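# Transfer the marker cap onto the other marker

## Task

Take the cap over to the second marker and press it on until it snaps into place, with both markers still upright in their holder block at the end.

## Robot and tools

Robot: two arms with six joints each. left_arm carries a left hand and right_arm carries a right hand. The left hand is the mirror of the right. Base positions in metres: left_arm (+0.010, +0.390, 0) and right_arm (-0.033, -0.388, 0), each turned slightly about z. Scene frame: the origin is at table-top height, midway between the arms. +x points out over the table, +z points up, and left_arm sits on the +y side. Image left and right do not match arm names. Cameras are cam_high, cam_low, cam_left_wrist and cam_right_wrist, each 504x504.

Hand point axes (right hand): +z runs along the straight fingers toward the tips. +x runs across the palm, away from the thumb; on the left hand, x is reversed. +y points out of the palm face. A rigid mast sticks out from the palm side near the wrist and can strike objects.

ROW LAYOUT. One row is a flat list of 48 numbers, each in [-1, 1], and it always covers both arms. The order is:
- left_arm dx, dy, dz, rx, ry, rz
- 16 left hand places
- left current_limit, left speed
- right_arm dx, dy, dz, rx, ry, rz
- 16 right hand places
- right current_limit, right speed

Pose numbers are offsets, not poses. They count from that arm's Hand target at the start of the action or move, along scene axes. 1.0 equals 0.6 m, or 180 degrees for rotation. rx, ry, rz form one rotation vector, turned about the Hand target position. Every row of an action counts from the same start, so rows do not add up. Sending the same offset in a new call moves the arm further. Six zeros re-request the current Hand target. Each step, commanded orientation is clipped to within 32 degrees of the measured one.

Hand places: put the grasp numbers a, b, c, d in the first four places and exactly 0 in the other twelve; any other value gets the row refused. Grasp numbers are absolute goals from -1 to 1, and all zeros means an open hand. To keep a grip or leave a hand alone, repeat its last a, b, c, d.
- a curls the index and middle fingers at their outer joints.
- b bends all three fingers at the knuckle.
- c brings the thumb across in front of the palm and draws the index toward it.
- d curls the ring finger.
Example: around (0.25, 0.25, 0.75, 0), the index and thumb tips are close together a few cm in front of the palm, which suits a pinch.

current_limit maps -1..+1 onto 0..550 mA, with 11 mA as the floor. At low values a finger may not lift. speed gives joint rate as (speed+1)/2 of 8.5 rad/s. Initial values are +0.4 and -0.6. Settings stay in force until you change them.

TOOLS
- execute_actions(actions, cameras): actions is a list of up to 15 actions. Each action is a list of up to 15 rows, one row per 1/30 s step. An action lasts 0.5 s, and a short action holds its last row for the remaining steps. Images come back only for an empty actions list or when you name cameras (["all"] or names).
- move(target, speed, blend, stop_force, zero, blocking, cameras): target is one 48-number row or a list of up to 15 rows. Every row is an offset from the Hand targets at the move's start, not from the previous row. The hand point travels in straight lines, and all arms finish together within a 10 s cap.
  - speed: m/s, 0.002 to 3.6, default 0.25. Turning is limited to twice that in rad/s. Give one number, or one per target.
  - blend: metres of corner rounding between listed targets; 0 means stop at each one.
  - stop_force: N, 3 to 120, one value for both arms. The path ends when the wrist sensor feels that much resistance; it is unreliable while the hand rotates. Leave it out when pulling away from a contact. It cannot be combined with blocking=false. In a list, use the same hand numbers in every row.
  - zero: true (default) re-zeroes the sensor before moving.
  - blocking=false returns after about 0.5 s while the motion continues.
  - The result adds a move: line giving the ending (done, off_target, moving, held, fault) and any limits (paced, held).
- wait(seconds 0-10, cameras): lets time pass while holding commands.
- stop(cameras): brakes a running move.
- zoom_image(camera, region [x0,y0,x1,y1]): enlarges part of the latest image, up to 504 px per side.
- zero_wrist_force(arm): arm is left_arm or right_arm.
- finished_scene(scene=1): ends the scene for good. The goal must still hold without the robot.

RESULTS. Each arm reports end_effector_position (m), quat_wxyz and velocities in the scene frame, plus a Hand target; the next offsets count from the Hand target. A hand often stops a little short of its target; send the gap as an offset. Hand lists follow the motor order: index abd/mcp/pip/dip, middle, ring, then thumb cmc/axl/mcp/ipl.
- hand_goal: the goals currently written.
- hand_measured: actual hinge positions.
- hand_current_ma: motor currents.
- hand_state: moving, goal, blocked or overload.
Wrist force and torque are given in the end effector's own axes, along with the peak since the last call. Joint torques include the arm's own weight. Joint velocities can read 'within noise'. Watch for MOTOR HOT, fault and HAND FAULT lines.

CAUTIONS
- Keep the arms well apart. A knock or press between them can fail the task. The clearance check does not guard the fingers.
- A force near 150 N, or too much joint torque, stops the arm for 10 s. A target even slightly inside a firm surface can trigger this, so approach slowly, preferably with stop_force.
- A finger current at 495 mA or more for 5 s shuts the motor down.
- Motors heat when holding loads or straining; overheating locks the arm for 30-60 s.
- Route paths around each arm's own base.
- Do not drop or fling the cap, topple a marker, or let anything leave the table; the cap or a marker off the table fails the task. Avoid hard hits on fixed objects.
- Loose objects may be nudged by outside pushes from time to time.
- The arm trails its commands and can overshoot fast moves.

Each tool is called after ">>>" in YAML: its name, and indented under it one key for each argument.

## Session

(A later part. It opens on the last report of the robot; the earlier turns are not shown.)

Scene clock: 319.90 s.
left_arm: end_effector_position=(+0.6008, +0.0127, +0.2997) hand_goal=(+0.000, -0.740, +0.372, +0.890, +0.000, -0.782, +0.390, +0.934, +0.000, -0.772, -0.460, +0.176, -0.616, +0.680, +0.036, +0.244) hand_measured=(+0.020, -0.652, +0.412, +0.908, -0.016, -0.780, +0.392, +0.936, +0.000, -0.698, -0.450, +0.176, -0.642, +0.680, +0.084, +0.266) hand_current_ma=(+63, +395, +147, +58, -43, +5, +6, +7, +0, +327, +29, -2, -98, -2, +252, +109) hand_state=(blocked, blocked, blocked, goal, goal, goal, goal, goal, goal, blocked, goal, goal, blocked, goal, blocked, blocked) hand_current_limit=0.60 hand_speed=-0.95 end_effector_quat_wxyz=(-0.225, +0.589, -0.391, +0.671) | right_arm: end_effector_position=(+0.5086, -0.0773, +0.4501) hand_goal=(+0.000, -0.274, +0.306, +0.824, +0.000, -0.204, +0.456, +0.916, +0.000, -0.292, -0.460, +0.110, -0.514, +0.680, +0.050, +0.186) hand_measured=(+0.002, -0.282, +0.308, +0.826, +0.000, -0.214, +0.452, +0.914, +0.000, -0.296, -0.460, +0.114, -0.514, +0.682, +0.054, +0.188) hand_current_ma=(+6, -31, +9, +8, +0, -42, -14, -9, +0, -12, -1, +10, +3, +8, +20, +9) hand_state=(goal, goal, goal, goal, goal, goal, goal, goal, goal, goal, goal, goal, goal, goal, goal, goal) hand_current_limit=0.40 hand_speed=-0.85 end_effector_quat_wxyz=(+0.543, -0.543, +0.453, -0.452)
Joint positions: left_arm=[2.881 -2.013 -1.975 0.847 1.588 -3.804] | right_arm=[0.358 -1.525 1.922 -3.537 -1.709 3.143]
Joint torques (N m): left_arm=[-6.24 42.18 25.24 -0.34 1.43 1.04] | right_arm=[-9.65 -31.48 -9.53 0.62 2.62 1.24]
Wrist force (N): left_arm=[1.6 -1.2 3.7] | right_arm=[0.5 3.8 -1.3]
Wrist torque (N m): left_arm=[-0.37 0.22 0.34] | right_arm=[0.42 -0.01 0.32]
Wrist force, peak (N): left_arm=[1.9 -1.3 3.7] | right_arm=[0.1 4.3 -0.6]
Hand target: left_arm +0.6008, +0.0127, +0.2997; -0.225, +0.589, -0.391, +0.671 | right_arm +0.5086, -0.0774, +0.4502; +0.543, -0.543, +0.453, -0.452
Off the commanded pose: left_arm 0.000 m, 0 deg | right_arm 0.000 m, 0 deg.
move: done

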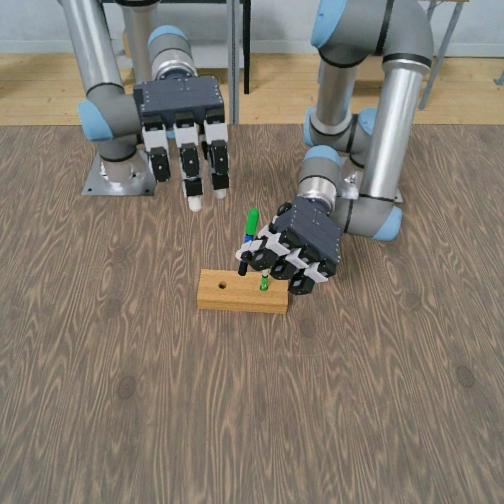

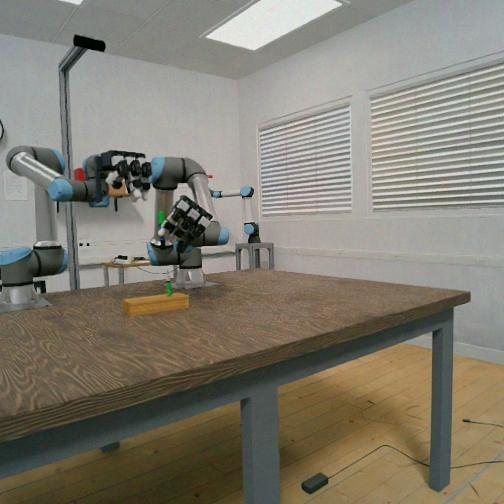

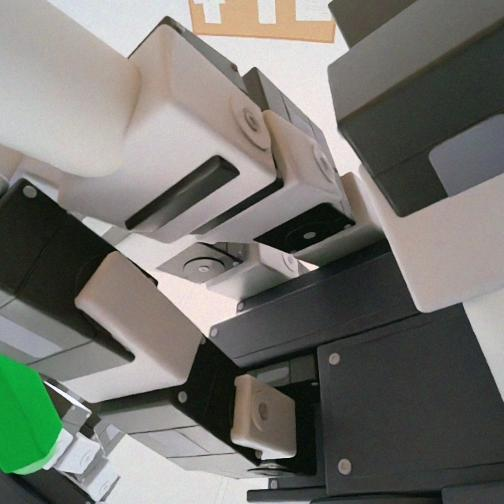

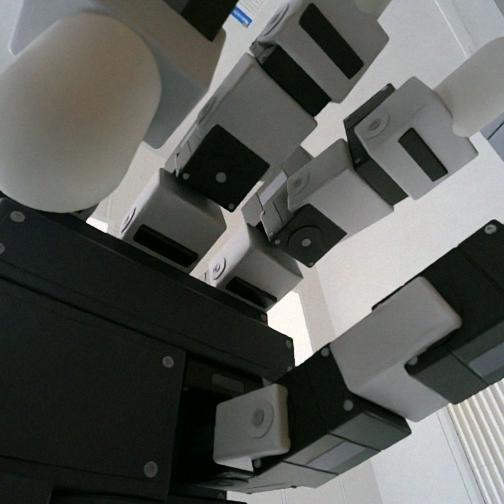

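>>> zoom_image:
  camera: "cam_high"
  region: [215, 195, 300, 280]

>>> zoom_image:
  camera: "cam_low"
  region: [130, 180, 215, 265]

Scaled by 5.929.

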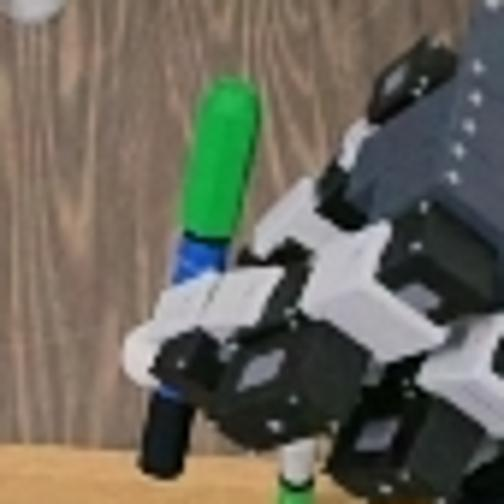

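Scaled by 5.929.

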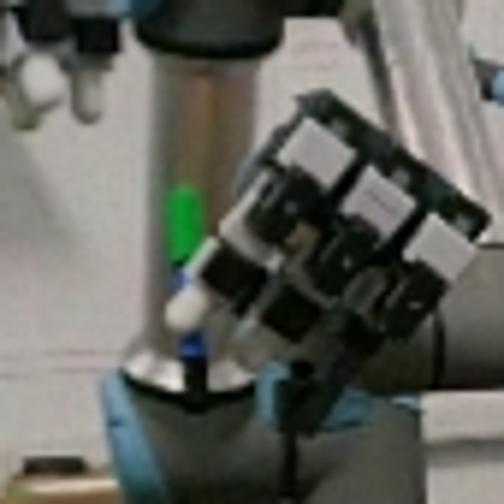

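>>> move:
  target: [0.0135,-0.004,-0.0477,0.0467,0.16,0, 0,0.95,0.78,0.65,0,0,0,0,0,0,0,0,0,0,0,0, 0.6,-0.95, 0,0,0,0,0,0, 0,0.62,0.72,0.65,0,0,0,0,0,0,0,0,0,0,0,0, 0.4,-0.85]
  speed: 0.2
  cameras: ["cam_high","cam_low"]

>>> zoom_image:
  camera: "cam_high"
  region: [215, 195, 300, 280]

>>> zoom_image:
  camera: "cam_low"
  region: [130, 180, 215, 265]

Scene clock: 325.13 s.
left_arm: end_effector_position=(+0.6089, +0.0103, +0.2710) hand_goal=(+0.000, -0.740, +0.372, +0.890, +0.000, -0.782, +0.390, +0.934, +0.000, -0.772, -0.460, +0.176, -0.616, +0.680, +0.036, +0.244) hand_measured=(+0.022, -0.652, +0.412, +0.908, -0.016, -0.780, +0.392, +0.936, +0.000, -0.698, -0.450, +0.176, -0.642, +0.680, +0.084, +0.266) hand_current_ma=(+63, +395, +147, +58, -43, +6, +6, +7, +0, +327, +29, -2, -98, -2, +252, +109) hand_state=(blocked, blocked, blocked, goal, goal, goal, goal, goal, goal, blocked, goal, goal, blocked, goal, blocked, blocked) hand_current_limit=0.60 hand_speed=-0.95 end_effector_quat_wxyz=(-0.163, +0.719, -0.482, +0.473) | right_arm: end_effector_position=(+0.5086, -0.0774, +0.4502) hand_goal=(+0.000, -0.274, +0.306, +0.824, +0.000, -0.204, +0.456, +0.916, +0.000, -0.292, -0.460, +0.110, -0.514, +0.680, +0.050, +0.186) hand_measured=(+0.002, -0.282, +0.308, +0.826, +0.000, -0.214, +0.452, +0.914, +0.000, -0.296, -0.460, +0.114, -0.514, +0.682, +0.054, +0.188) hand_current_ma=(+6, -31, +9, +8, +0, -42, -14, -9, +0, -12, -1, +10, +3, +8, +20, +9) hand_state=(goal, goal, goal, goal, goal, goal, goal, goal, goal, goal, goal, goal, goal, goal, goal, goal) hand_current_limit=0.40 hand_speed=-0.85 end_effector_quat_wxyz=(+0.543, -0.543, +0.453, -0.452)
Joint positions: left_arm=[2.88 -1.89 -1.848 0.073 1.589 -3.802] | right_arm=[0.358 -1.526 1.922 -3.536 -1.709 3.143]
Joint torques (N m): left_arm=[-5.37 41.57 29.49 0.34 1.31 1.12] | right_arm=[-10.1 -31.04 -10.17 0.65 2.65 1.35]
Wrist force (N): left_arm=[1.4 -1.2 2.0] | right_arm=[0.3 3.8 -0.9]
Wrist torque (N m): left_arm=[0.02 0.17 0.30] | right_arm=[0.39 0.00 0.30]
Wrist force, peak (N): left_arm=[1.7 -1.3 3.8] | right_arm=[0.5 4.1 -1.2]
Hand target: left_arm +0.6089, +0.0103, +0.2710; -0.163, +0.719, -0.482, +0.473 | right_arm +0.5086, -0.0774, +0.4502; +0.543, -0.543, +0.453, -0.452
Off the commanded pose: left_arm 0.000 m, 0 deg | right_arm 0.000 m, 0 deg.
move: done
Images, in order (width x height): cam_high 504x504, cam_low 504x504.

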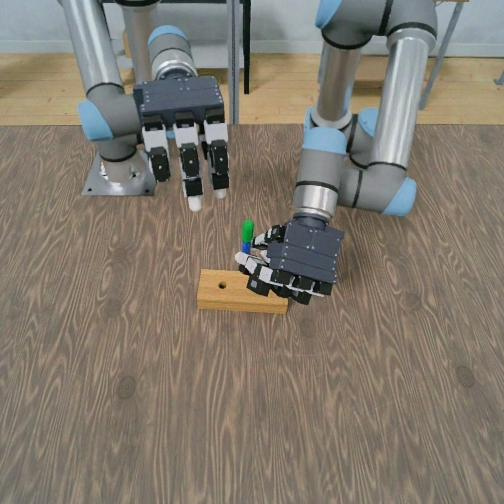

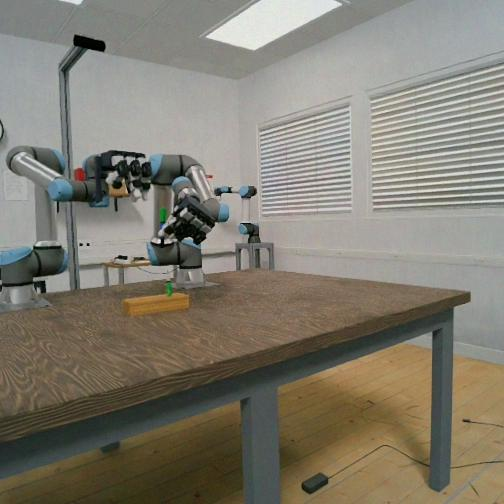

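Scaled by 5.929.

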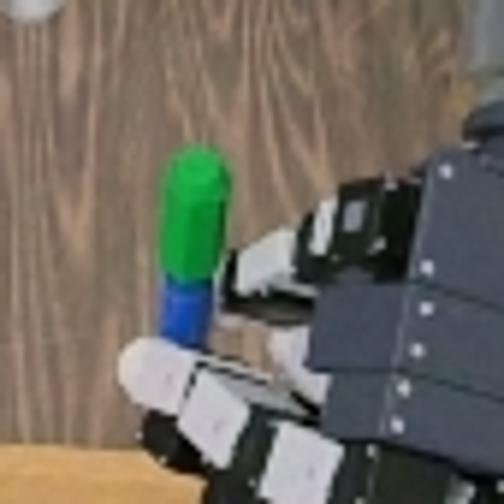

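Scaled by 5.929.

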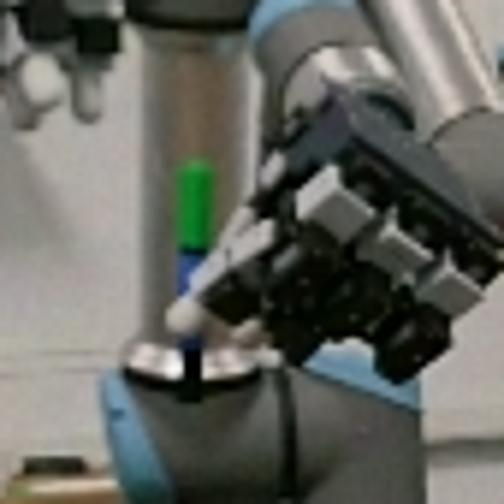

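>>> move:
  target: [0,0,0,0,0,0, 0,0.95,0.78,0.65,0,0,0,0,0,0,0,0,0,0,0,0, 0.6,-0.95, 0.1,0.08,-0.0503,0,0,0, 0,0.62,0.72,0.65,0,0,0,0,0,0,0,0,0,0,0,0, 0.4,-0.85]
  speed: 0.2
  cameras: ["cam_high","cam_low"]

>>> zoom_image:
  camera: "cam_high"
  region: [205, 185, 290, 270]

>>> zoom_image:
  camera: "cam_low"
  region: [130, 170, 200, 240]

Scene clock: 329.00 s.
left_arm: end_effector_position=(+0.6089, +0.0103, +0.2710) hand_goal=(+0.000, -0.740, +0.372, +0.890, +0.000, -0.782, +0.390, +0.934, +0.000, -0.772, -0.460, +0.176, -0.616, +0.680, +0.036, +0.244) hand_measured=(+0.022, -0.652, +0.412, +0.908, -0.016, -0.780, +0.392, +0.936, +0.000, -0.698, -0.450, +0.176, -0.642, +0.680, +0.084, +0.266) hand_current_ma=(+66, +395, +147, +58, -43, +6, +6, +7, +0, +327, +29, -2, -98, -2, +252, +109) hand_state=(blocked, blocked, blocked, goal, goal, goal, goal, goal, goal, blocked, goal, goal, blocked, goal, blocked, blocked) hand_current_limit=0.60 hand_speed=-0.95 end_effector_quat_wxyz=(-0.163, +0.719, -0.482, +0.473) | right_arm: end_effector_position=(+0.5685, -0.0294, +0.4200) hand_goal=(+0.000, -0.274, +0.306, +0.824, +0.000, -0.204, +0.456, +0.916, +0.000, -0.292, -0.460, +0.110, -0.514, +0.680, +0.050, +0.186) hand_measured=(+0.002, -0.280, +0.308, +0.826, +0.000, -0.214, +0.452, +0.914, +0.000, -0.296, -0.460, +0.114, -0.514, +0.682, +0.054, +0.188) hand_current_ma=(+5, -23, +8, +8, +0, -41, -14, -9, +0, -11, -1, +10, +3, +8, +19, +9) hand_state=(goal, goal, goal, goal, goal, goal, goal, goal, goal, goal, goal, goal, goal, goal, goal, goal) hand_current_limit=0.40 hand_speed=-0.85 end_effector_quat_wxyz=(+0.543, -0.543, +0.453, -0.452)
Joint positions: left_arm=[2.88 -1.89 -1.848 0.073 1.589 -3.802] | right_arm=[0.417 -1.316 1.759 -3.583 -1.767 3.143]
Joint torques (N m): left_arm=[-5.91 41.44 28.82 0.86 1.23 0.76] | right_arm=[11.27 -19.33 -30.72 0.83 -2.97 -1.45]
Wrist force (N): left_arm=[1.3 -1.2 2.0] | right_arm=[0.1 3.3 -1.2]
Wrist torque (N m): left_arm=[0.02 0.18 0.29] | right_arm=[0.42 0.01 0.24]
Wrist force, peak (N): left_arm=[1.3 -1.4 1.9] | right_arm=[0.4 4.1 -1.2]
Hand target: left_arm +0.6089, +0.0103, +0.2710; -0.163, +0.719, -0.482, +0.473 | right_arm +0.5686, -0.0294, +0.4200; +0.543, -0.543, +0.453, -0.452
Off the commanded pose: left_arm 0.000 m, 0 deg | right_arm 0.000 m, 0 deg.
move: done
Images, in order (width x height): cam_high 504x504, cam_low 504x504.

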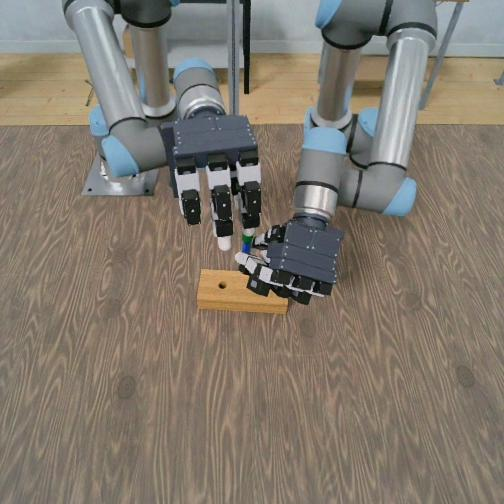

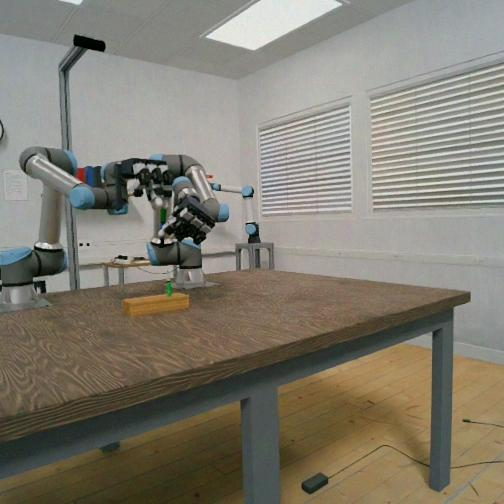

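Scaled by 5.929.

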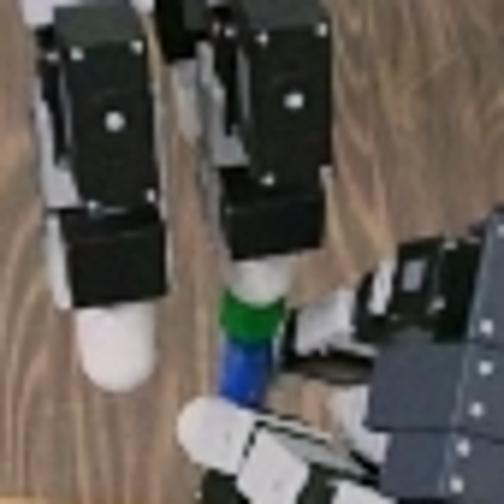

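Scaled by 7.200.

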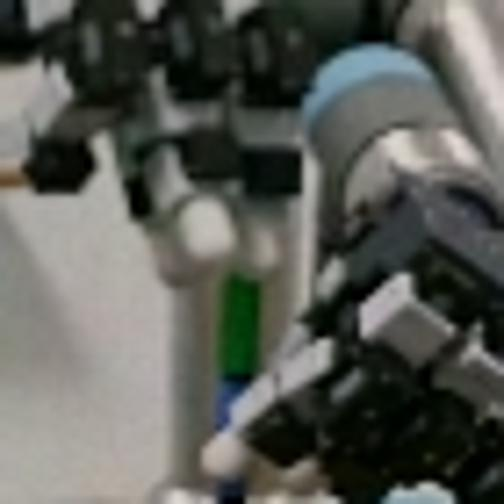

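>>> move:
  target: [0,0,0,0,0,0, 0,0.95,0.78,0.65,0,0,0,0,0,0,0,0,0,0,0,0, 0.6,-0.95, 0,0.0075,-0.0567,0,0,0, 0,0.62,0.72,0.65,0,0,0,0,0,0,0,0,0,0,0,0, 0.4,-0.85]
  speed: 0.1
  stop_force: 4
  cameras: ["cam_high","cam_low"]

>>> zoom_image:
  camera: "cam_high"
  region: [205, 185, 290, 270]

>>> zoom_image:
  camera: "cam_low"
  region: [130, 170, 200, 240]

Scene clock: 333.37 s.
left_arm: end_effector_position=(+0.6089, +0.0103, +0.2710) hand_goal=(+0.000, -0.740, +0.372, +0.890, +0.000, -0.782, +0.390, +0.934, +0.000, -0.772, -0.460, +0.176, -0.616, +0.680, +0.036, +0.244) hand_measured=(+0.022, -0.652, +0.412, +0.908, -0.016, -0.780, +0.392, +0.936, +0.000, -0.698, -0.450, +0.176, -0.642, +0.680, +0.084, +0.266) hand_current_ma=(+66, +395, +147, +58, -43, +6, +6, +7, +0, +327, +29, -2, -98, -2, +252, +109) hand_state=(blocked, blocked, blocked, goal, goal, goal, goal, goal, goal, blocked, goal, goal, blocked, goal, blocked, blocked) hand_current_limit=0.60 hand_speed=-0.95 end_effector_quat_wxyz=(-0.163, +0.719, -0.482, +0.473) | right_arm: end_effector_position=(+0.5686, -0.0249, +0.3860) hand_goal=(+0.000, -0.274, +0.306, +0.824, +0.000, -0.204, +0.456, +0.916, +0.000, -0.292, -0.460, +0.110, -0.514, +0.680, +0.050, +0.186) hand_measured=(+0.002, -0.280, +0.308, +0.826, +0.000, -0.214, +0.452, +0.914, +0.000, -0.296, -0.460, +0.114, -0.514, +0.682, +0.054, +0.188) hand_current_ma=(+5, -23, +8, +8, +0, -40, -14, -9, +0, -11, -1, +10, +3, +8, +19, +9) hand_state=(goal, goal, goal, goal, goal, goal, goal, goal, goal, goal, goal, goal, goal, goal, goal, goal) hand_current_limit=0.40 hand_speed=-0.85 end_effector_quat_wxyz=(+0.543, -0.543, +0.453, -0.452)
Joint positions: left_arm=[2.88 -1.89 -1.848 0.073 1.589 -3.802] | right_arm=[0.426 -1.271 1.798 -3.667 -1.776 3.143]
Joint torques (N m): left_arm=[-7.09 40.96 28.49 3.82 0.3 -0.87] | right_arm=[11.32 -21.16 -9.07 -4.72 -2.84 -0.8]
Wrist force (N): left_arm=[1.2 -1.1 1.9] | right_arm=[0.3 3.7 -1.3]
Wrist torque (N m): left_arm=[0.04 0.20 0.27] | right_arm=[0.50 0.03 0.25]
Wrist force, peak (N): left_arm=[1.5 -1.2 2.0] | right_arm=[0.5 4.2 -1.1]
Hand target: left_arm +0.6089, +0.0103, +0.2710; -0.163, +0.719, -0.482, +0.473 | right_arm +0.5686, -0.0249, +0.3860; +0.543, -0.543, +0.453, -0.452
Off the commanded pose: left_arm 0.000 m, 0 deg | right_arm 0.000 m, 0 deg.
move: done
Images, in order (width x height): cam_high 504x504, cam_low 504x504.

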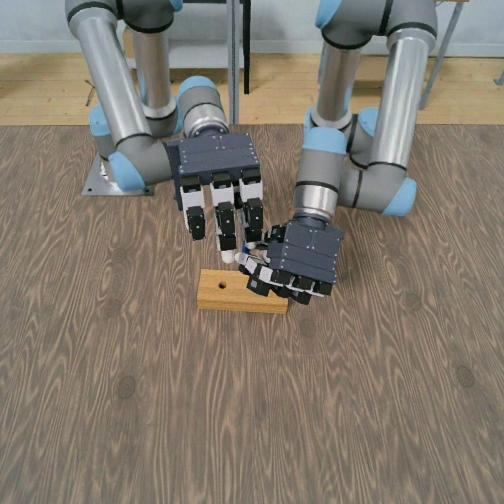

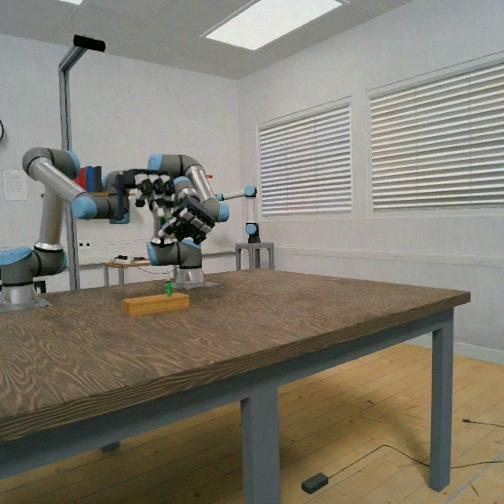

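Scaled by 5.929.

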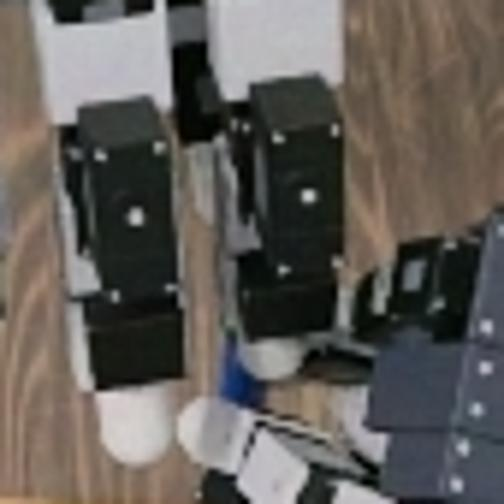

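Scaled by 7.200.

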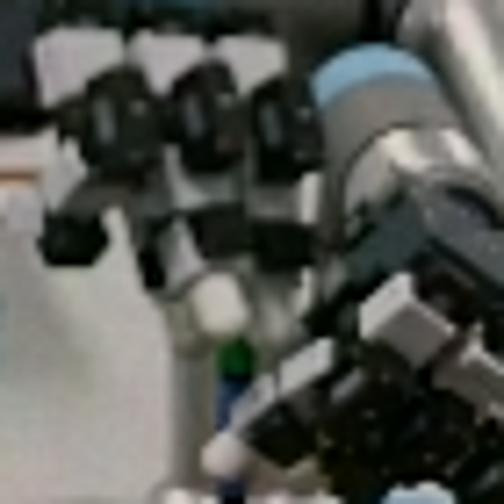

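>>> move:
  target: [0,0,0,0,0,0, 0,0.95,0.78,0.65,0,0,0,0,0,0,0,0,0,0,0,0, 0.6,-0.95, 0.0197,0.0035,0,0,0,0, 0,0.74,0.72,0.65,0,0,0,0,0,0,0,0,0,0,0,0, 0.6,-0.95]
  speed: 0.05
  cameras: ["cam_high","cam_low"]

>>> zoom_image:
  camera: "cam_high"
  region: [205, 185, 290, 270]

>>> zoom_image:
  camera: "cam_low"
  region: [130, 170, 200, 240]

Scene clock: 336.53 s.
left_arm: end_effector_position=(+0.6089, +0.0103, +0.2710) hand_goal=(+0.000, -0.740, +0.372, +0.890, +0.000, -0.782, +0.390, +0.934, +0.000, -0.772, -0.460, +0.176, -0.616, +0.680, +0.036, +0.244) hand_measured=(+0.024, -0.654, +0.412, +0.908, -0.016, -0.780, +0.392, +0.936, +0.000, -0.698, -0.450, +0.176, -0.642, +0.680, +0.084, +0.266) hand_current_ma=(+76, +388, +147, +58, -43, +6, +6, +7, +0, +327, +29, -2, -98, -2, +252, +109) hand_state=(blocked, blocked, blocked, goal, goal, goal, goal, goal, goal, blocked, goal, goal, blocked, goal, blocked, blocked) hand_current_limit=0.60 hand_speed=-0.95 end_effector_quat_wxyz=(-0.163, +0.719, -0.482, +0.473) | right_arm: end_effector_position=(+0.5804, -0.0228, +0.3860) hand_goal=(+0.000, -0.436, +0.342, +0.848, +0.000, -0.414, +0.432, +0.916, +0.000, -0.472, -0.460, +0.134, -0.514, +0.680, +0.050, +0.210) hand_measured=(+0.002, -0.432, +0.340, +0.846, +0.000, -0.414, +0.434, +0.914, +0.000, -0.468, -0.460, +0.132, -0.514, +0.682, +0.054, +0.208) hand_current_ma=(+5, +16, -5, -7, +0, +3, +7, -9, +0, +18, -1, -7, +3, +8, +19, -7) hand_state=(goal, goal, goal, goal, goal, goal, goal, goal, goal, goal, goal, goal, goal, goal, goal, goal) hand_current_limit=0.60 hand_speed=-0.95 end_effector_quat_wxyz=(+0.543, -0.543, +0.453, -0.452)
Joint positions: left_arm=[2.88 -1.89 -1.848 0.073 1.589 -3.802] | right_arm=[0.42 -1.248 1.766 -3.658 -1.771 3.143]
Joint torques (N m): left_arm=[-5.91 40.86 28.55 3.66 -0.14 -0.89] | right_arm=[-9.89 -21.43 -29.59 0.73 2.72 -1.47]
Wrist force (N): left_arm=[1.2 -1.0 1.7] | right_arm=[0.6 3.7 -0.9]
Wrist torque (N m): left_arm=[0.04 0.20 0.29] | right_arm=[0.50 -0.01 0.26]
Wrist force, peak (N): left_arm=[1.3 -1.1 2.1] | right_arm=[0.4 4.0 -0.8]
Hand target: left_arm +0.6089, +0.0103, +0.2710; -0.163, +0.719, -0.482, +0.473 | right_arm +0.5804, -0.0228, +0.3860; +0.543, -0.543, +0.453, -0.452
Off the commanded pose: left_arm 0.000 m, 0 deg | right_arm 0.000 m, 0 deg.
move: done
Images, in order (width x height): cam_high 504x504, cam_low 504x504.

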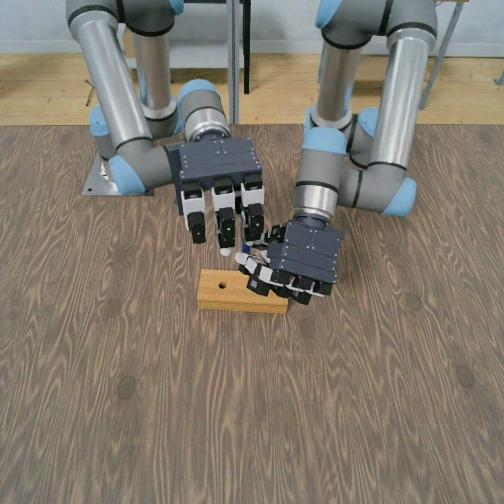

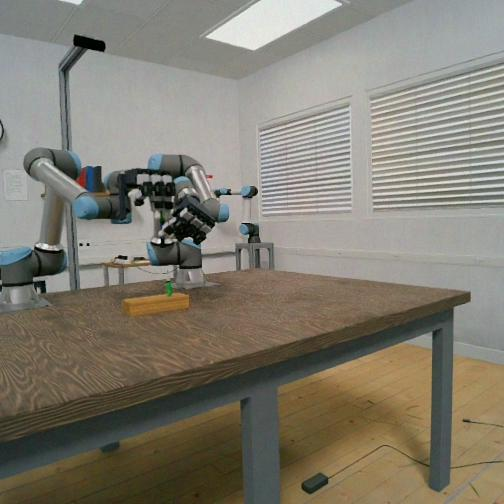

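Scaled by 5.929.

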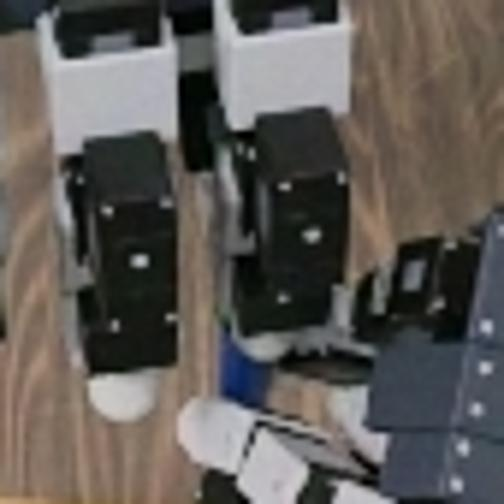

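Scaled by 7.200.

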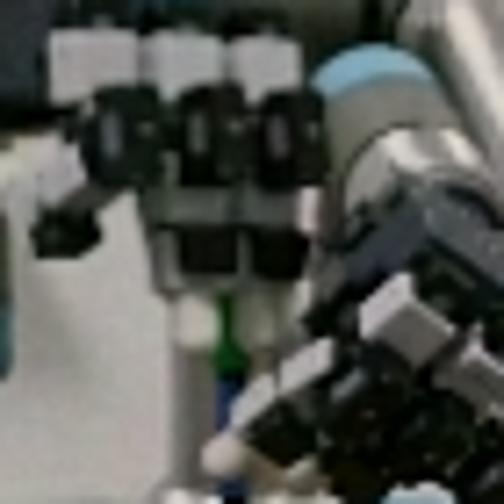

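>>> move:
  target: [0,0,0,0,0,0, 0,0.95,0.78,0.65,0,0,0,0,0,0,0,0,0,0,0,0, 0.6,-0.95, 0.0082,0.0015,0,0,0,0, 0,0.84,0.72,0.65,0,0,0,0,0,0,0,0,0,0,0,0, 0.5,-0.95]
  speed: 0.01
  cameras: ["cam_high","cam_low"]

>>> zoom_image:
  camera: "cam_high"
  region: [205, 185, 290, 270]

>>> zoom_image:
  camera: "cam_low"
  region: [130, 170, 200, 240]

Scene clock: 338.57 s.
left_arm: end_effector_position=(+0.6089, +0.0103, +0.2710) hand_goal=(+0.000, -0.740, +0.372, +0.890, +0.000, -0.782, +0.390, +0.934, +0.000, -0.772, -0.460, +0.176, -0.616, +0.680, +0.036, +0.244) hand_measured=(+0.026, -0.654, +0.412, +0.908, -0.016, -0.780, +0.392, +0.936, +0.000, -0.698, -0.450, +0.176, -0.642, +0.680, +0.084, +0.264) hand_current_ma=(+81, +384, +147, +58, -43, +7, +6, +6, +0, +327, +29, -2, -98, -2, +251, +101) hand_state=(blocked, blocked, blocked, goal, goal, goal, goal, goal, goal, blocked, goal, goal, blocked, goal, blocked, blocked) hand_current_limit=0.60 hand_speed=-0.95 end_effector_quat_wxyz=(-0.163, +0.719, -0.482, +0.473) | right_arm: end_effector_position=(+0.5853, -0.0219, +0.3860) hand_goal=(+0.000, -0.570, +0.372, +0.868, +0.000, -0.590, +0.412, +0.916, +0.000, -0.622, -0.460, +0.154, -0.514, +0.680, +0.050, +0.230) hand_measured=(+0.002, -0.510, +0.388, +0.874, +0.000, -0.586, +0.414, +0.914, +0.000, -0.614, -0.460, +0.152, -0.514, +0.682, +0.066, +0.234) hand_current_ma=(+4, +281, +65, +23, +0, +13, +10, -9, +0, +32, -1, -7, +3, +8, +78, +22) hand_state=(goal, blocked, goal, goal, goal, goal, goal, goal, goal, goal, goal, goal, goal, goal, goal, goal) hand_current_limit=0.50 hand_speed=-0.95 end_effector_quat_wxyz=(+0.543, -0.543, +0.453, -0.452)
Joint positions: left_arm=[2.88 -1.89 -1.848 0.073 1.589 -3.802] | right_arm=[0.418 -1.239 1.752 -3.654 -1.769 3.143]
Joint torques (N m): left_arm=[-5.03 41.48 27.81 3.65 -0.63 -0.88] | right_arm=[-10.23 -21.52 -29.84 0.98 2.59 -1.4]
Wrist force (N): left_arm=[0.9 -1.0 2.0] | right_arm=[0.2 3.5 -1.5]
Wrist torque (N m): left_arm=[0.09 0.21 0.28] | right_arm=[0.51 0.03 0.24]
Wrist force, peak (N): left_arm=[1.0 -1.0 2.4] | right_arm=[0.8 3.9 -1.1]
Hand target: left_arm +0.6089, +0.0103, +0.2710; -0.163, +0.719, -0.482, +0.473 | right_arm +0.5853, -0.0219, +0.3860; +0.543, -0.543, +0.453, -0.452
Off the commanded pose: left_arm 0.000 m, 0 deg | right_arm 0.000 m, 0 deg.
move: done
Images, in order (width x height): cam_high 504x504, cam_low 504x504.

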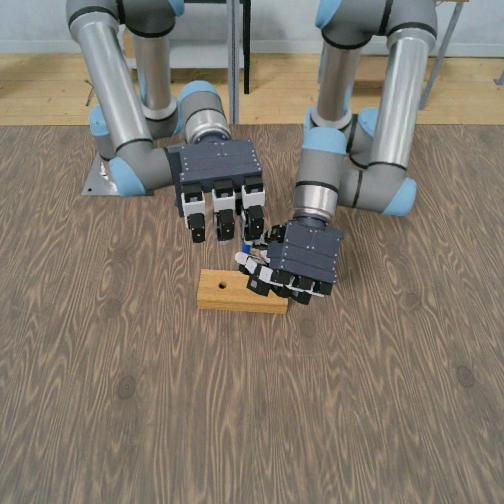

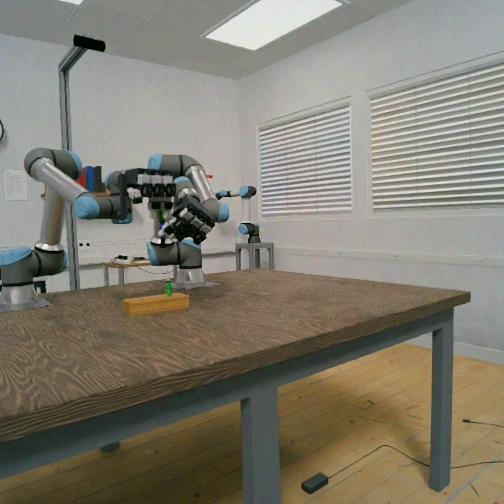

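Scaled by 5.929.

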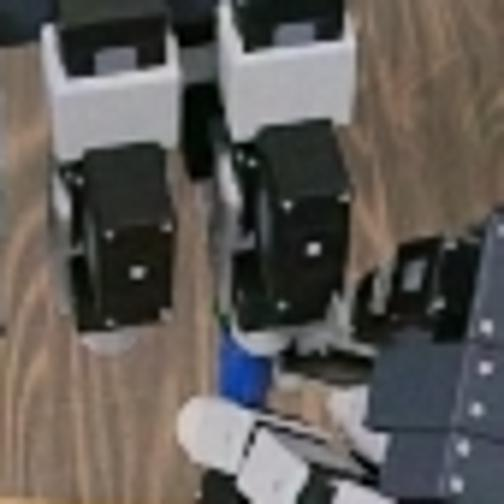

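Scaled by 7.200.

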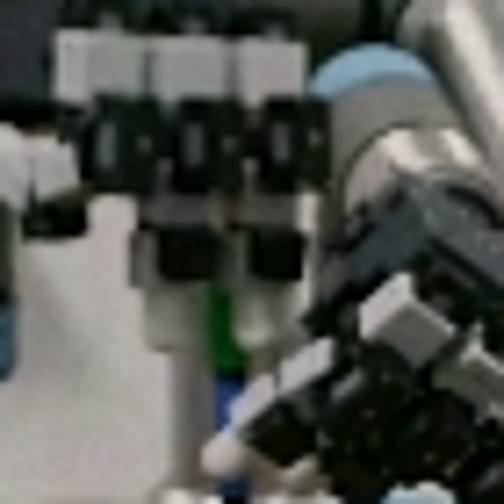

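>>> move:
  target:
    - [0,0,0,0,0,0, 0,0.95,0.78,0.65,0,0,0,0,0,0,0,0,0,0,0,0, 0.6,-0.95, 0,0,0,0,0,0, 0,0.76,0.72,0.65,0,0,0,0,0,0,0,0,0,0,0,0, 0.6,-0.95]
    - [0,0,0,0,0,0, 0,0.95,0.78,0.65,0,0,0,0,0,0,0,0,0,0,0,0, 0.6,-0.95, 0.0068,-0.0057,0,0,0,0, 0,0.95,0.72,0.65,0,0,0,0,0,0,0,0,0,0,0,0, 0.6,-0.95]
  speed: 0.02
  cameras: ["cam_high","cam_low"]

>>> zoom_image:
  camera: "cam_high"
  region: [205, 185, 290, 270]

>>> zoom_image:
  camera: "cam_low"
  region: [130, 170, 200, 240]

Scene clock: 344.03 s.
left_arm: end_effector_position=(+0.6089, +0.0103, +0.2710) hand_goal=(+0.000, -0.740, +0.372, +0.890, +0.000, -0.782, +0.390, +0.934, +0.000, -0.772, -0.460, +0.176, -0.616, +0.680, +0.036, +0.244) hand_measured=(+0.022, -0.654, +0.416, +0.908, -0.014, -0.778, +0.392, +0.936, +0.000, -0.698, -0.450, +0.176, -0.642, +0.680, +0.084, +0.264) hand_current_ma=(+64, +384, +168, +61, -43, +11, +6, +6, +0, +327, +29, -2, -98, -2, +250, +99) hand_state=(blocked, blocked, blocked, goal, goal, goal, goal, goal, goal, blocked, goal, goal, blocked, goal, blocked, blocked) hand_current_limit=0.60 hand_speed=-0.95 end_effector_quat_wxyz=(-0.163, +0.719, -0.482, +0.473) | right_arm: end_effector_position=(+0.5894, -0.0253, +0.3860) hand_goal=(+0.000, -0.720, +0.404, +0.890, +0.000, -0.782, +0.390, +0.916, +0.000, -0.788, -0.460, +0.176, -0.514, +0.680, +0.050, +0.252) hand_measured=(-0.002, -0.566, +0.430, +0.900, +0.000, -0.774, +0.394, +0.914, +0.000, -0.698, -0.452, +0.174, -0.512, +0.682, +0.076, +0.262) hand_current_ma=(-6, +440, +102, +38, +0, +33, +11, -9, +0, +430, +28, -5, +8, +8, +142, +47) hand_state=(goal, blocked, blocked, goal, goal, goal, goal, goal, goal, blocked, goal, goal, goal, goal, blocked, goal) hand_current_limit=0.60 hand_speed=-0.95 end_effector_quat_wxyz=(+0.543, -0.543, +0.453, -0.452)
Joint positions: left_arm=[2.88 -1.89 -1.848 0.073 1.589 -3.802] | right_arm=[0.408 -1.236 1.749 -3.653 -1.759 3.143]
Joint torques (N m): left_arm=[-4.58 40.35 28.02 3.68 -1.17 -0.73] | right_arm=[-9.79 -21.62 -27.34 0.76 2.59 -1.38]
Wrist force (N): left_arm=[0.7 -0.6 2.5] | right_arm=[0.5 2.8 -1.2]
Wrist torque (N m): left_arm=[0.12 0.22 0.32] | right_arm=[0.46 -0.01 0.27]
Wrist force, peak (N): left_arm=[1.6 -1.5 2.5] | right_arm=[0.6 4.2 -1.2]
Hand target: left_arm +0.6089, +0.0103, +0.2710; -0.163, +0.719, -0.482, +0.473 | right_arm +0.5894, -0.0253, +0.3860; +0.543, -0.543, +0.453, -0.452
Off the commanded pose: left_arm 0.000 m, 0 deg | right_arm 0.000 m, 0 deg.
move: done
Images, in order (width x height): cam_high 504x504, cam_low 504x504.

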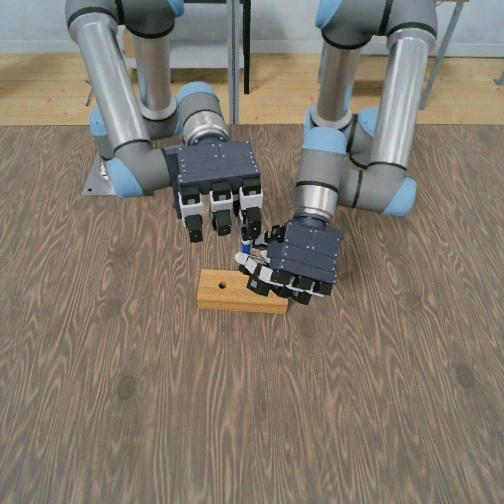

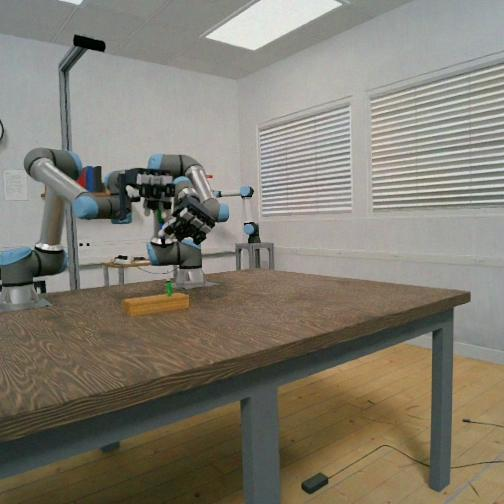

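Scaled by 5.929.

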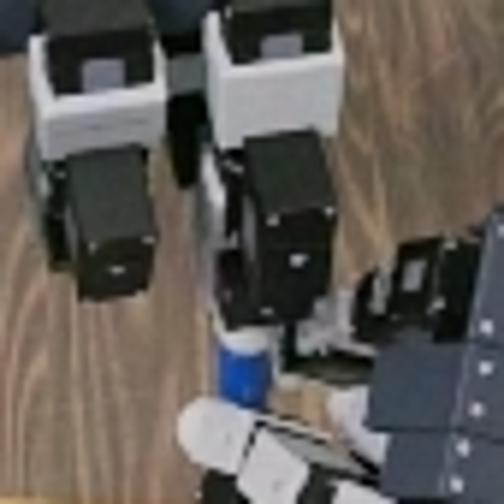

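Scaled by 7.200.

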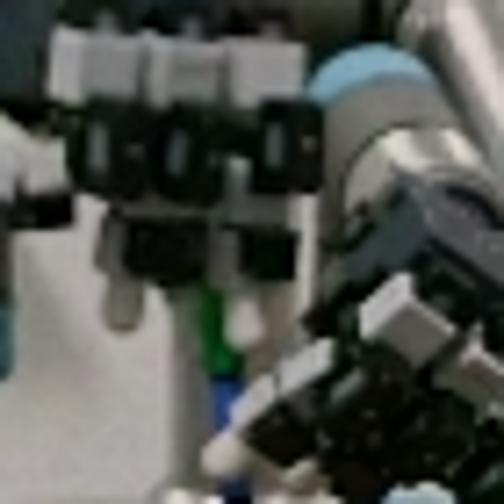

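>>> move:
  target:
    - [0,0,0,0,0,0, 0,0.74,0.70,0.65,0,0,0,0,0,0,0,0,0,0,0,0, 0.6,-0.85, 0,0,0,0,0,0, 0,0.95,0.72,0.65,0,0,0,0,0,0,0,0,0,0,0,0, 0.6,-0.95]
    - [0.0718,0.0641,0.0919,0,0,0, 0,0.74,0.70,0.65,0,0,0,0,0,0,0,0,0,0,0,0, 0.6,-0.85, 0,0,0,0,0,0, 0,0.95,0.72,0.65,0,0,0,0,0,0,0,0,0,0,0,0, 0.6,-0.95]
  speed: [0.1,0.08]
  cameras: ["cam_high","cam_low","cam_left_wrist"]

>>> zoom_image:
  camera: "cam_high"
  region: [205, 185, 290, 270]

>>> zoom_image:
  camera: "cam_low"
  region: [130, 170, 200, 240]

Scene clock: 356.07 s.
left_arm: end_effector_position=(+0.6519, +0.0487, +0.3261) hand_goal=(+0.000, -0.428, +0.352, +0.848, +0.000, -0.414, +0.432, +0.910, +0.000, -0.478, -0.460, +0.134, -0.480, +0.680, +0.056, +0.214) hand_measured=(+0.000, -0.426, +0.358, +0.852, -0.008, -0.412, +0.430, +0.914, +0.000, -0.476, -0.452, +0.138, -0.494, +0.676, +0.056, +0.216) hand_current_ma=(+1, +5, +19, +8, -23, +3, -2, +9, +0, +7, +23, +8, -49, -10, +2, +6) hand_state=(goal, goal, goal, goal, goal, goal, goal, goal, goal, goal, goal, goal, goal, goal, goal, goal) hand_current_limit=0.60 hand_speed=-0.85 end_effector_quat_wxyz=(-0.163, +0.719, -0.482, +0.473) | right_arm: end_effector_position=(+0.5894, -0.0253, +0.3860) hand_goal=(+0.000, -0.720, +0.404, +0.890, +0.000, -0.782, +0.390, +0.916, +0.000, -0.788, -0.460, +0.176, -0.514, +0.680, +0.050, +0.252) hand_measured=(-0.004, -0.570, +0.430, +0.902, +0.000, -0.774, +0.394, +0.914, +0.000, -0.698, -0.452, +0.174, -0.516, +0.682, +0.078, +0.262) hand_current_ma=(-11, +440, +104, +42, +0, +33, +11, -9, +0, +430, +28, -5, -7, +6, +152, +51) hand_state=(goal, blocked, blocked, goal, goal, goal, goal, goal, goal, blocked, goal, goal, goal, goal, blocked, goal) hand_current_limit=0.60 hand_speed=-0.95 end_effector_quat_wxyz=(+0.543, -0.543, +0.453, -0.452)
Joint positions: left_arm=[2.972 -1.867 -1.717 -0.081 1.51 -3.756] | right_arm=[0.408 -1.236 1.749 -3.653 -1.759 3.143]
Joint torques (N m): left_arm=[5.37 35.51 29.68 0.44 -2.17 1.38] | right_arm=[-8.97 -27.39 -21.86 0.03 2.44 -0.93]
Wrist force (N): left_arm=[0.9 -1.5 1.7] | right_arm=[0.3 4.1 -1.2]
Wrist torque (N m): left_arm=[-0.06 0.21 0.20] | right_arm=[0.59 0.03 0.24]
Wrist force, peak (N): left_arm=[1.0 -2.2 1.7] | right_arm=[0.5 4.4 -0.8]
Hand target: left_arm +0.6520, +0.0487, +0.3262; -0.163, +0.719, -0.482, +0.473 | right_arm +0.5894, -0.0253, +0.3860; +0.543, -0.543, +0.453, -0.452
Off the commanded pose: left_arm 0.000 m, 0 deg | right_arm 0.000 m, 0 deg.
move: done
Images, in order (width x height): cam_high 504x504, cam_low 504x504, cam_left_wrist 504x504.

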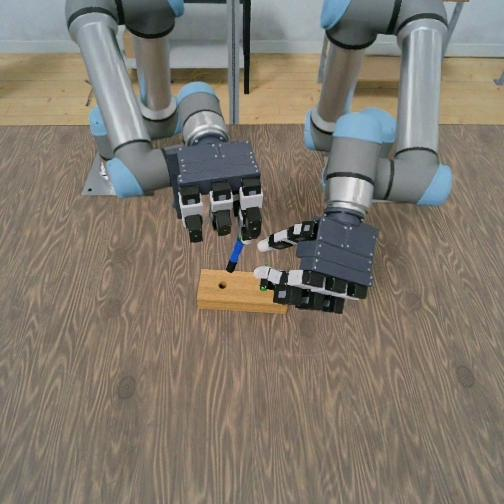

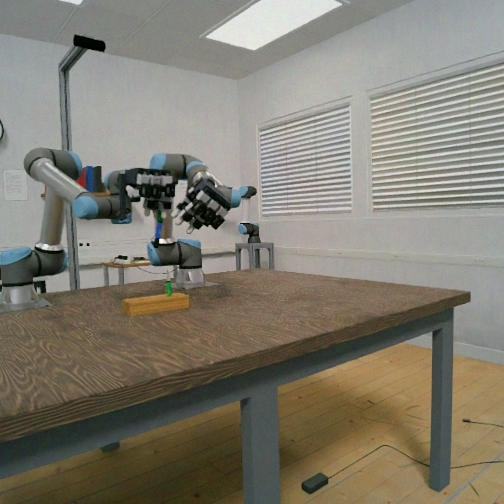

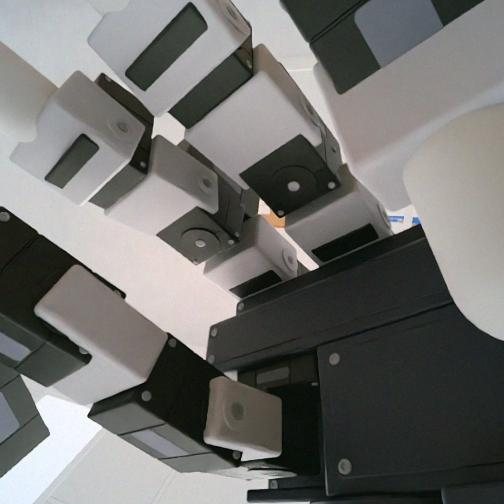

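Scaled by 5.929.

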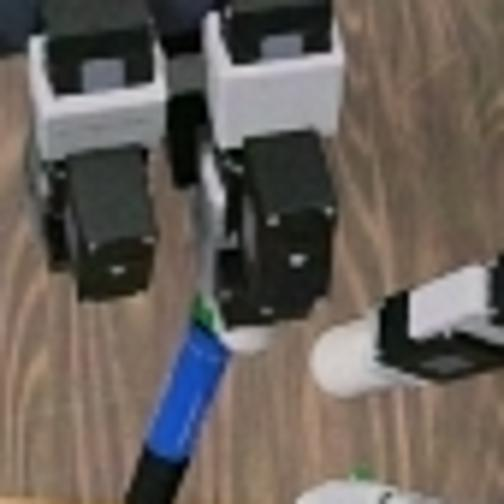

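Scaled by 7.200.

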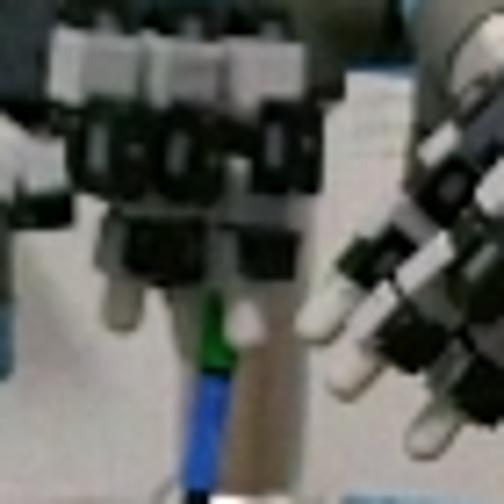

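>>> zoom_image:
  camera: "cam_high"
  region: [222, 234, 262, 274]

>>> zoom_image:
  camera: "cam_low"
  region: [140, 205, 180, 245]

Scaled by 12.600.

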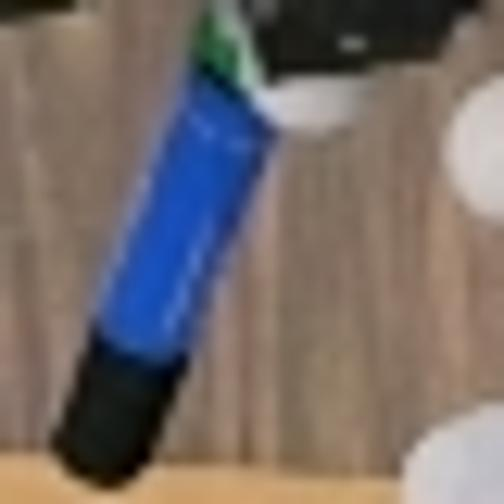

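Scaled by 12.600.

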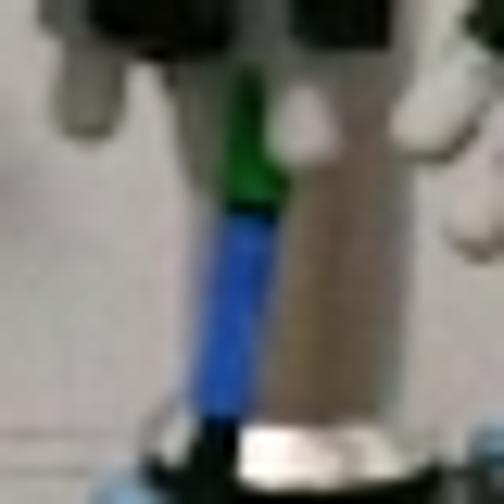

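>>> move:
  target: [-0.06,0.078,-0.135,-0.316,-0.0752,0.0755, 0,0.74,0.78,0.65,0,0,0,0,0,0,0,0,0,0,0,0, 0.6,-0.85, 0.0088,-0.0185,-0.0177,0.0772,0.0369,0, 0,0.95,0.72,0.65,0,0,0,0,0,0,0,0,0,0,0,0, 0.6,-0.95]
  speed: 0.2
  cameras: ["cam_high","cam_low","cam_left_wrist"]

>>> zoom_image:
  camera: "cam_high"
  region: [215, 215, 295, 295]

>>> zoom_image:
  camera: "cam_low"
  region: [130, 190, 200, 260]

Scene clock: 362.33 s.
left_arm: end_effector_position=(+0.6160, +0.0955, +0.2452) hand_goal=(+0.000, -0.456, +0.308, +0.848, +0.000, -0.414, +0.432, +0.934, +0.000, -0.458, -0.460, +0.134, -0.616, +0.680, +0.036, +0.202) hand_measured=(-0.002, -0.454, +0.312, +0.850, -0.008, -0.412, +0.430, +0.932, +0.000, -0.456, -0.456, +0.136, -0.622, +0.676, +0.036, +0.204) hand_current_ma=(-4, +8, +9, +7, -23, +3, -2, -7, +0, +6, +9, +7, -21, -10, +3, +6) hand_state=(goal, goal, goal, goal, goal, goal, goal, goal, goal, goal, goal, goal, goal, goal, goal, goal) hand_current_limit=0.60 hand_speed=-0.85 end_effector_quat_wxyz=(+0.092, +0.701, -0.093, +0.701) | right_arm: end_effector_position=(+0.5947, -0.0364, +0.3754) hand_goal=(+0.000, -0.720, +0.404, +0.890, +0.000, -0.782, +0.390, +0.916, +0.000, -0.788, -0.460, +0.176, -0.514, +0.680, +0.050, +0.252) hand_measured=(-0.004, -0.570, +0.430, +0.902, +0.000, -0.774, +0.394, +0.914, +0.000, -0.698, -0.452, +0.174, -0.516, +0.682, +0.078, +0.262) hand_current_ma=(-11, +440, +104, +42, +0, +33, +11, -9, +0, +430, +28, -5, -7, +6, +152, +51) hand_state=(goal, blocked, blocked, goal, goal, goal, goal, goal, goal, blocked, goal, goal, goal, goal, blocked, goal) hand_current_limit=0.60 hand_speed=-0.95 end_effector_quat_wxyz=(+0.578, -0.499, +0.535, -0.362)
Joint positions: left_arm=[3.113 -2.266 -2.078 1.201 1.356 -4.711] | right_arm=[0.333 -1.259 1.791 -3.602 -1.674 3.41]
Joint torques (N m): left_arm=[-5.8 24.88 18.01 3.58 1.51 -1.58] | right_arm=[-10.76 -40.82 -8.39 0.61 2.7 1.31]
Wrist force (N): left_arm=[3.0 0.0 2.1] | right_arm=[1.0 3.0 -1.1]
Wrist torque (N m): left_arm=[-0.51 0.14 0.77] | right_arm=[0.45 -0.09 0.19]
Wrist force, peak (N): left_arm=[3.1 -0.2 2.4] | right_arm=[0.6 4.3 -1.2]
Hand target: left_arm +0.6160, +0.0955, +0.2452; +0.092, +0.701, -0.093, +0.701 | right_arm +0.5947, -0.0364, +0.3754; +0.578, -0.499, +0.535, -0.362
Off the commanded pose: left_arm 0.000 m, 0 deg | right_arm 0.000 m, 0 deg.
move: done
Images, in order (width x height): cam_high 504x504, cam_low 504x504, cam_left_wrist 504x504.

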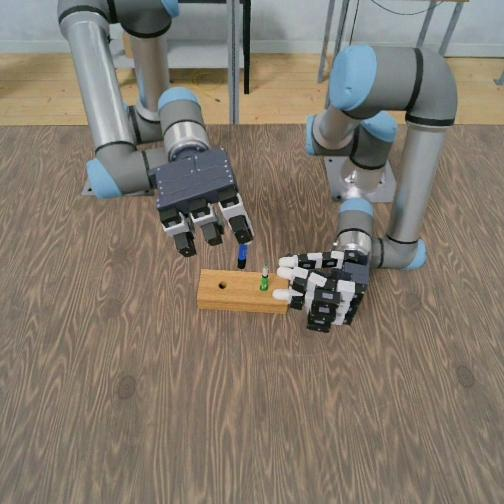

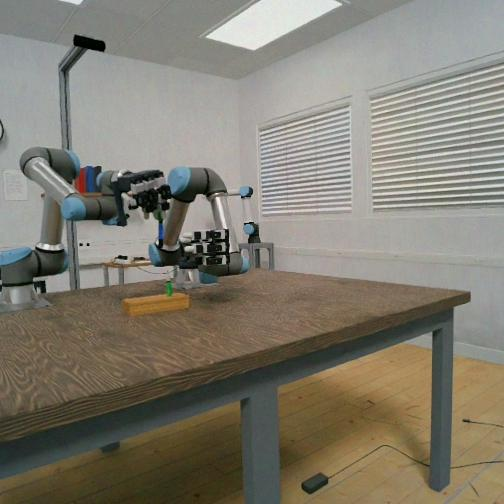

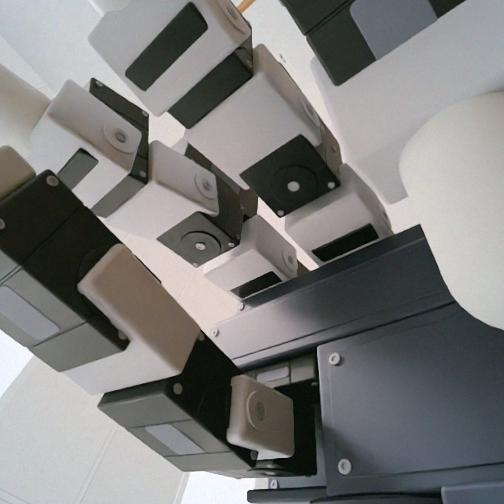

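Scaled by 6.300.

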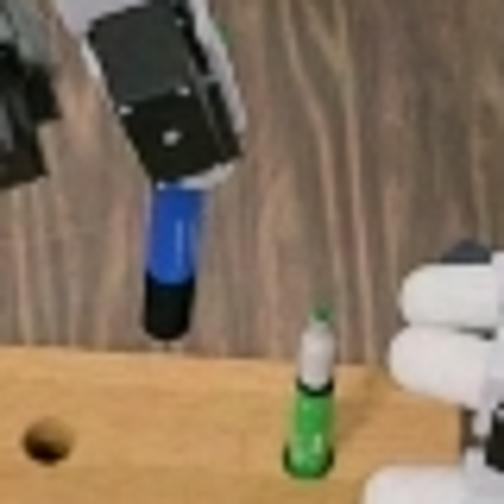

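Scaled by 7.200.

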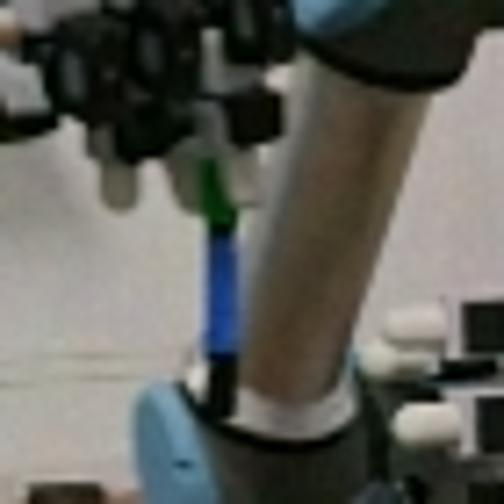

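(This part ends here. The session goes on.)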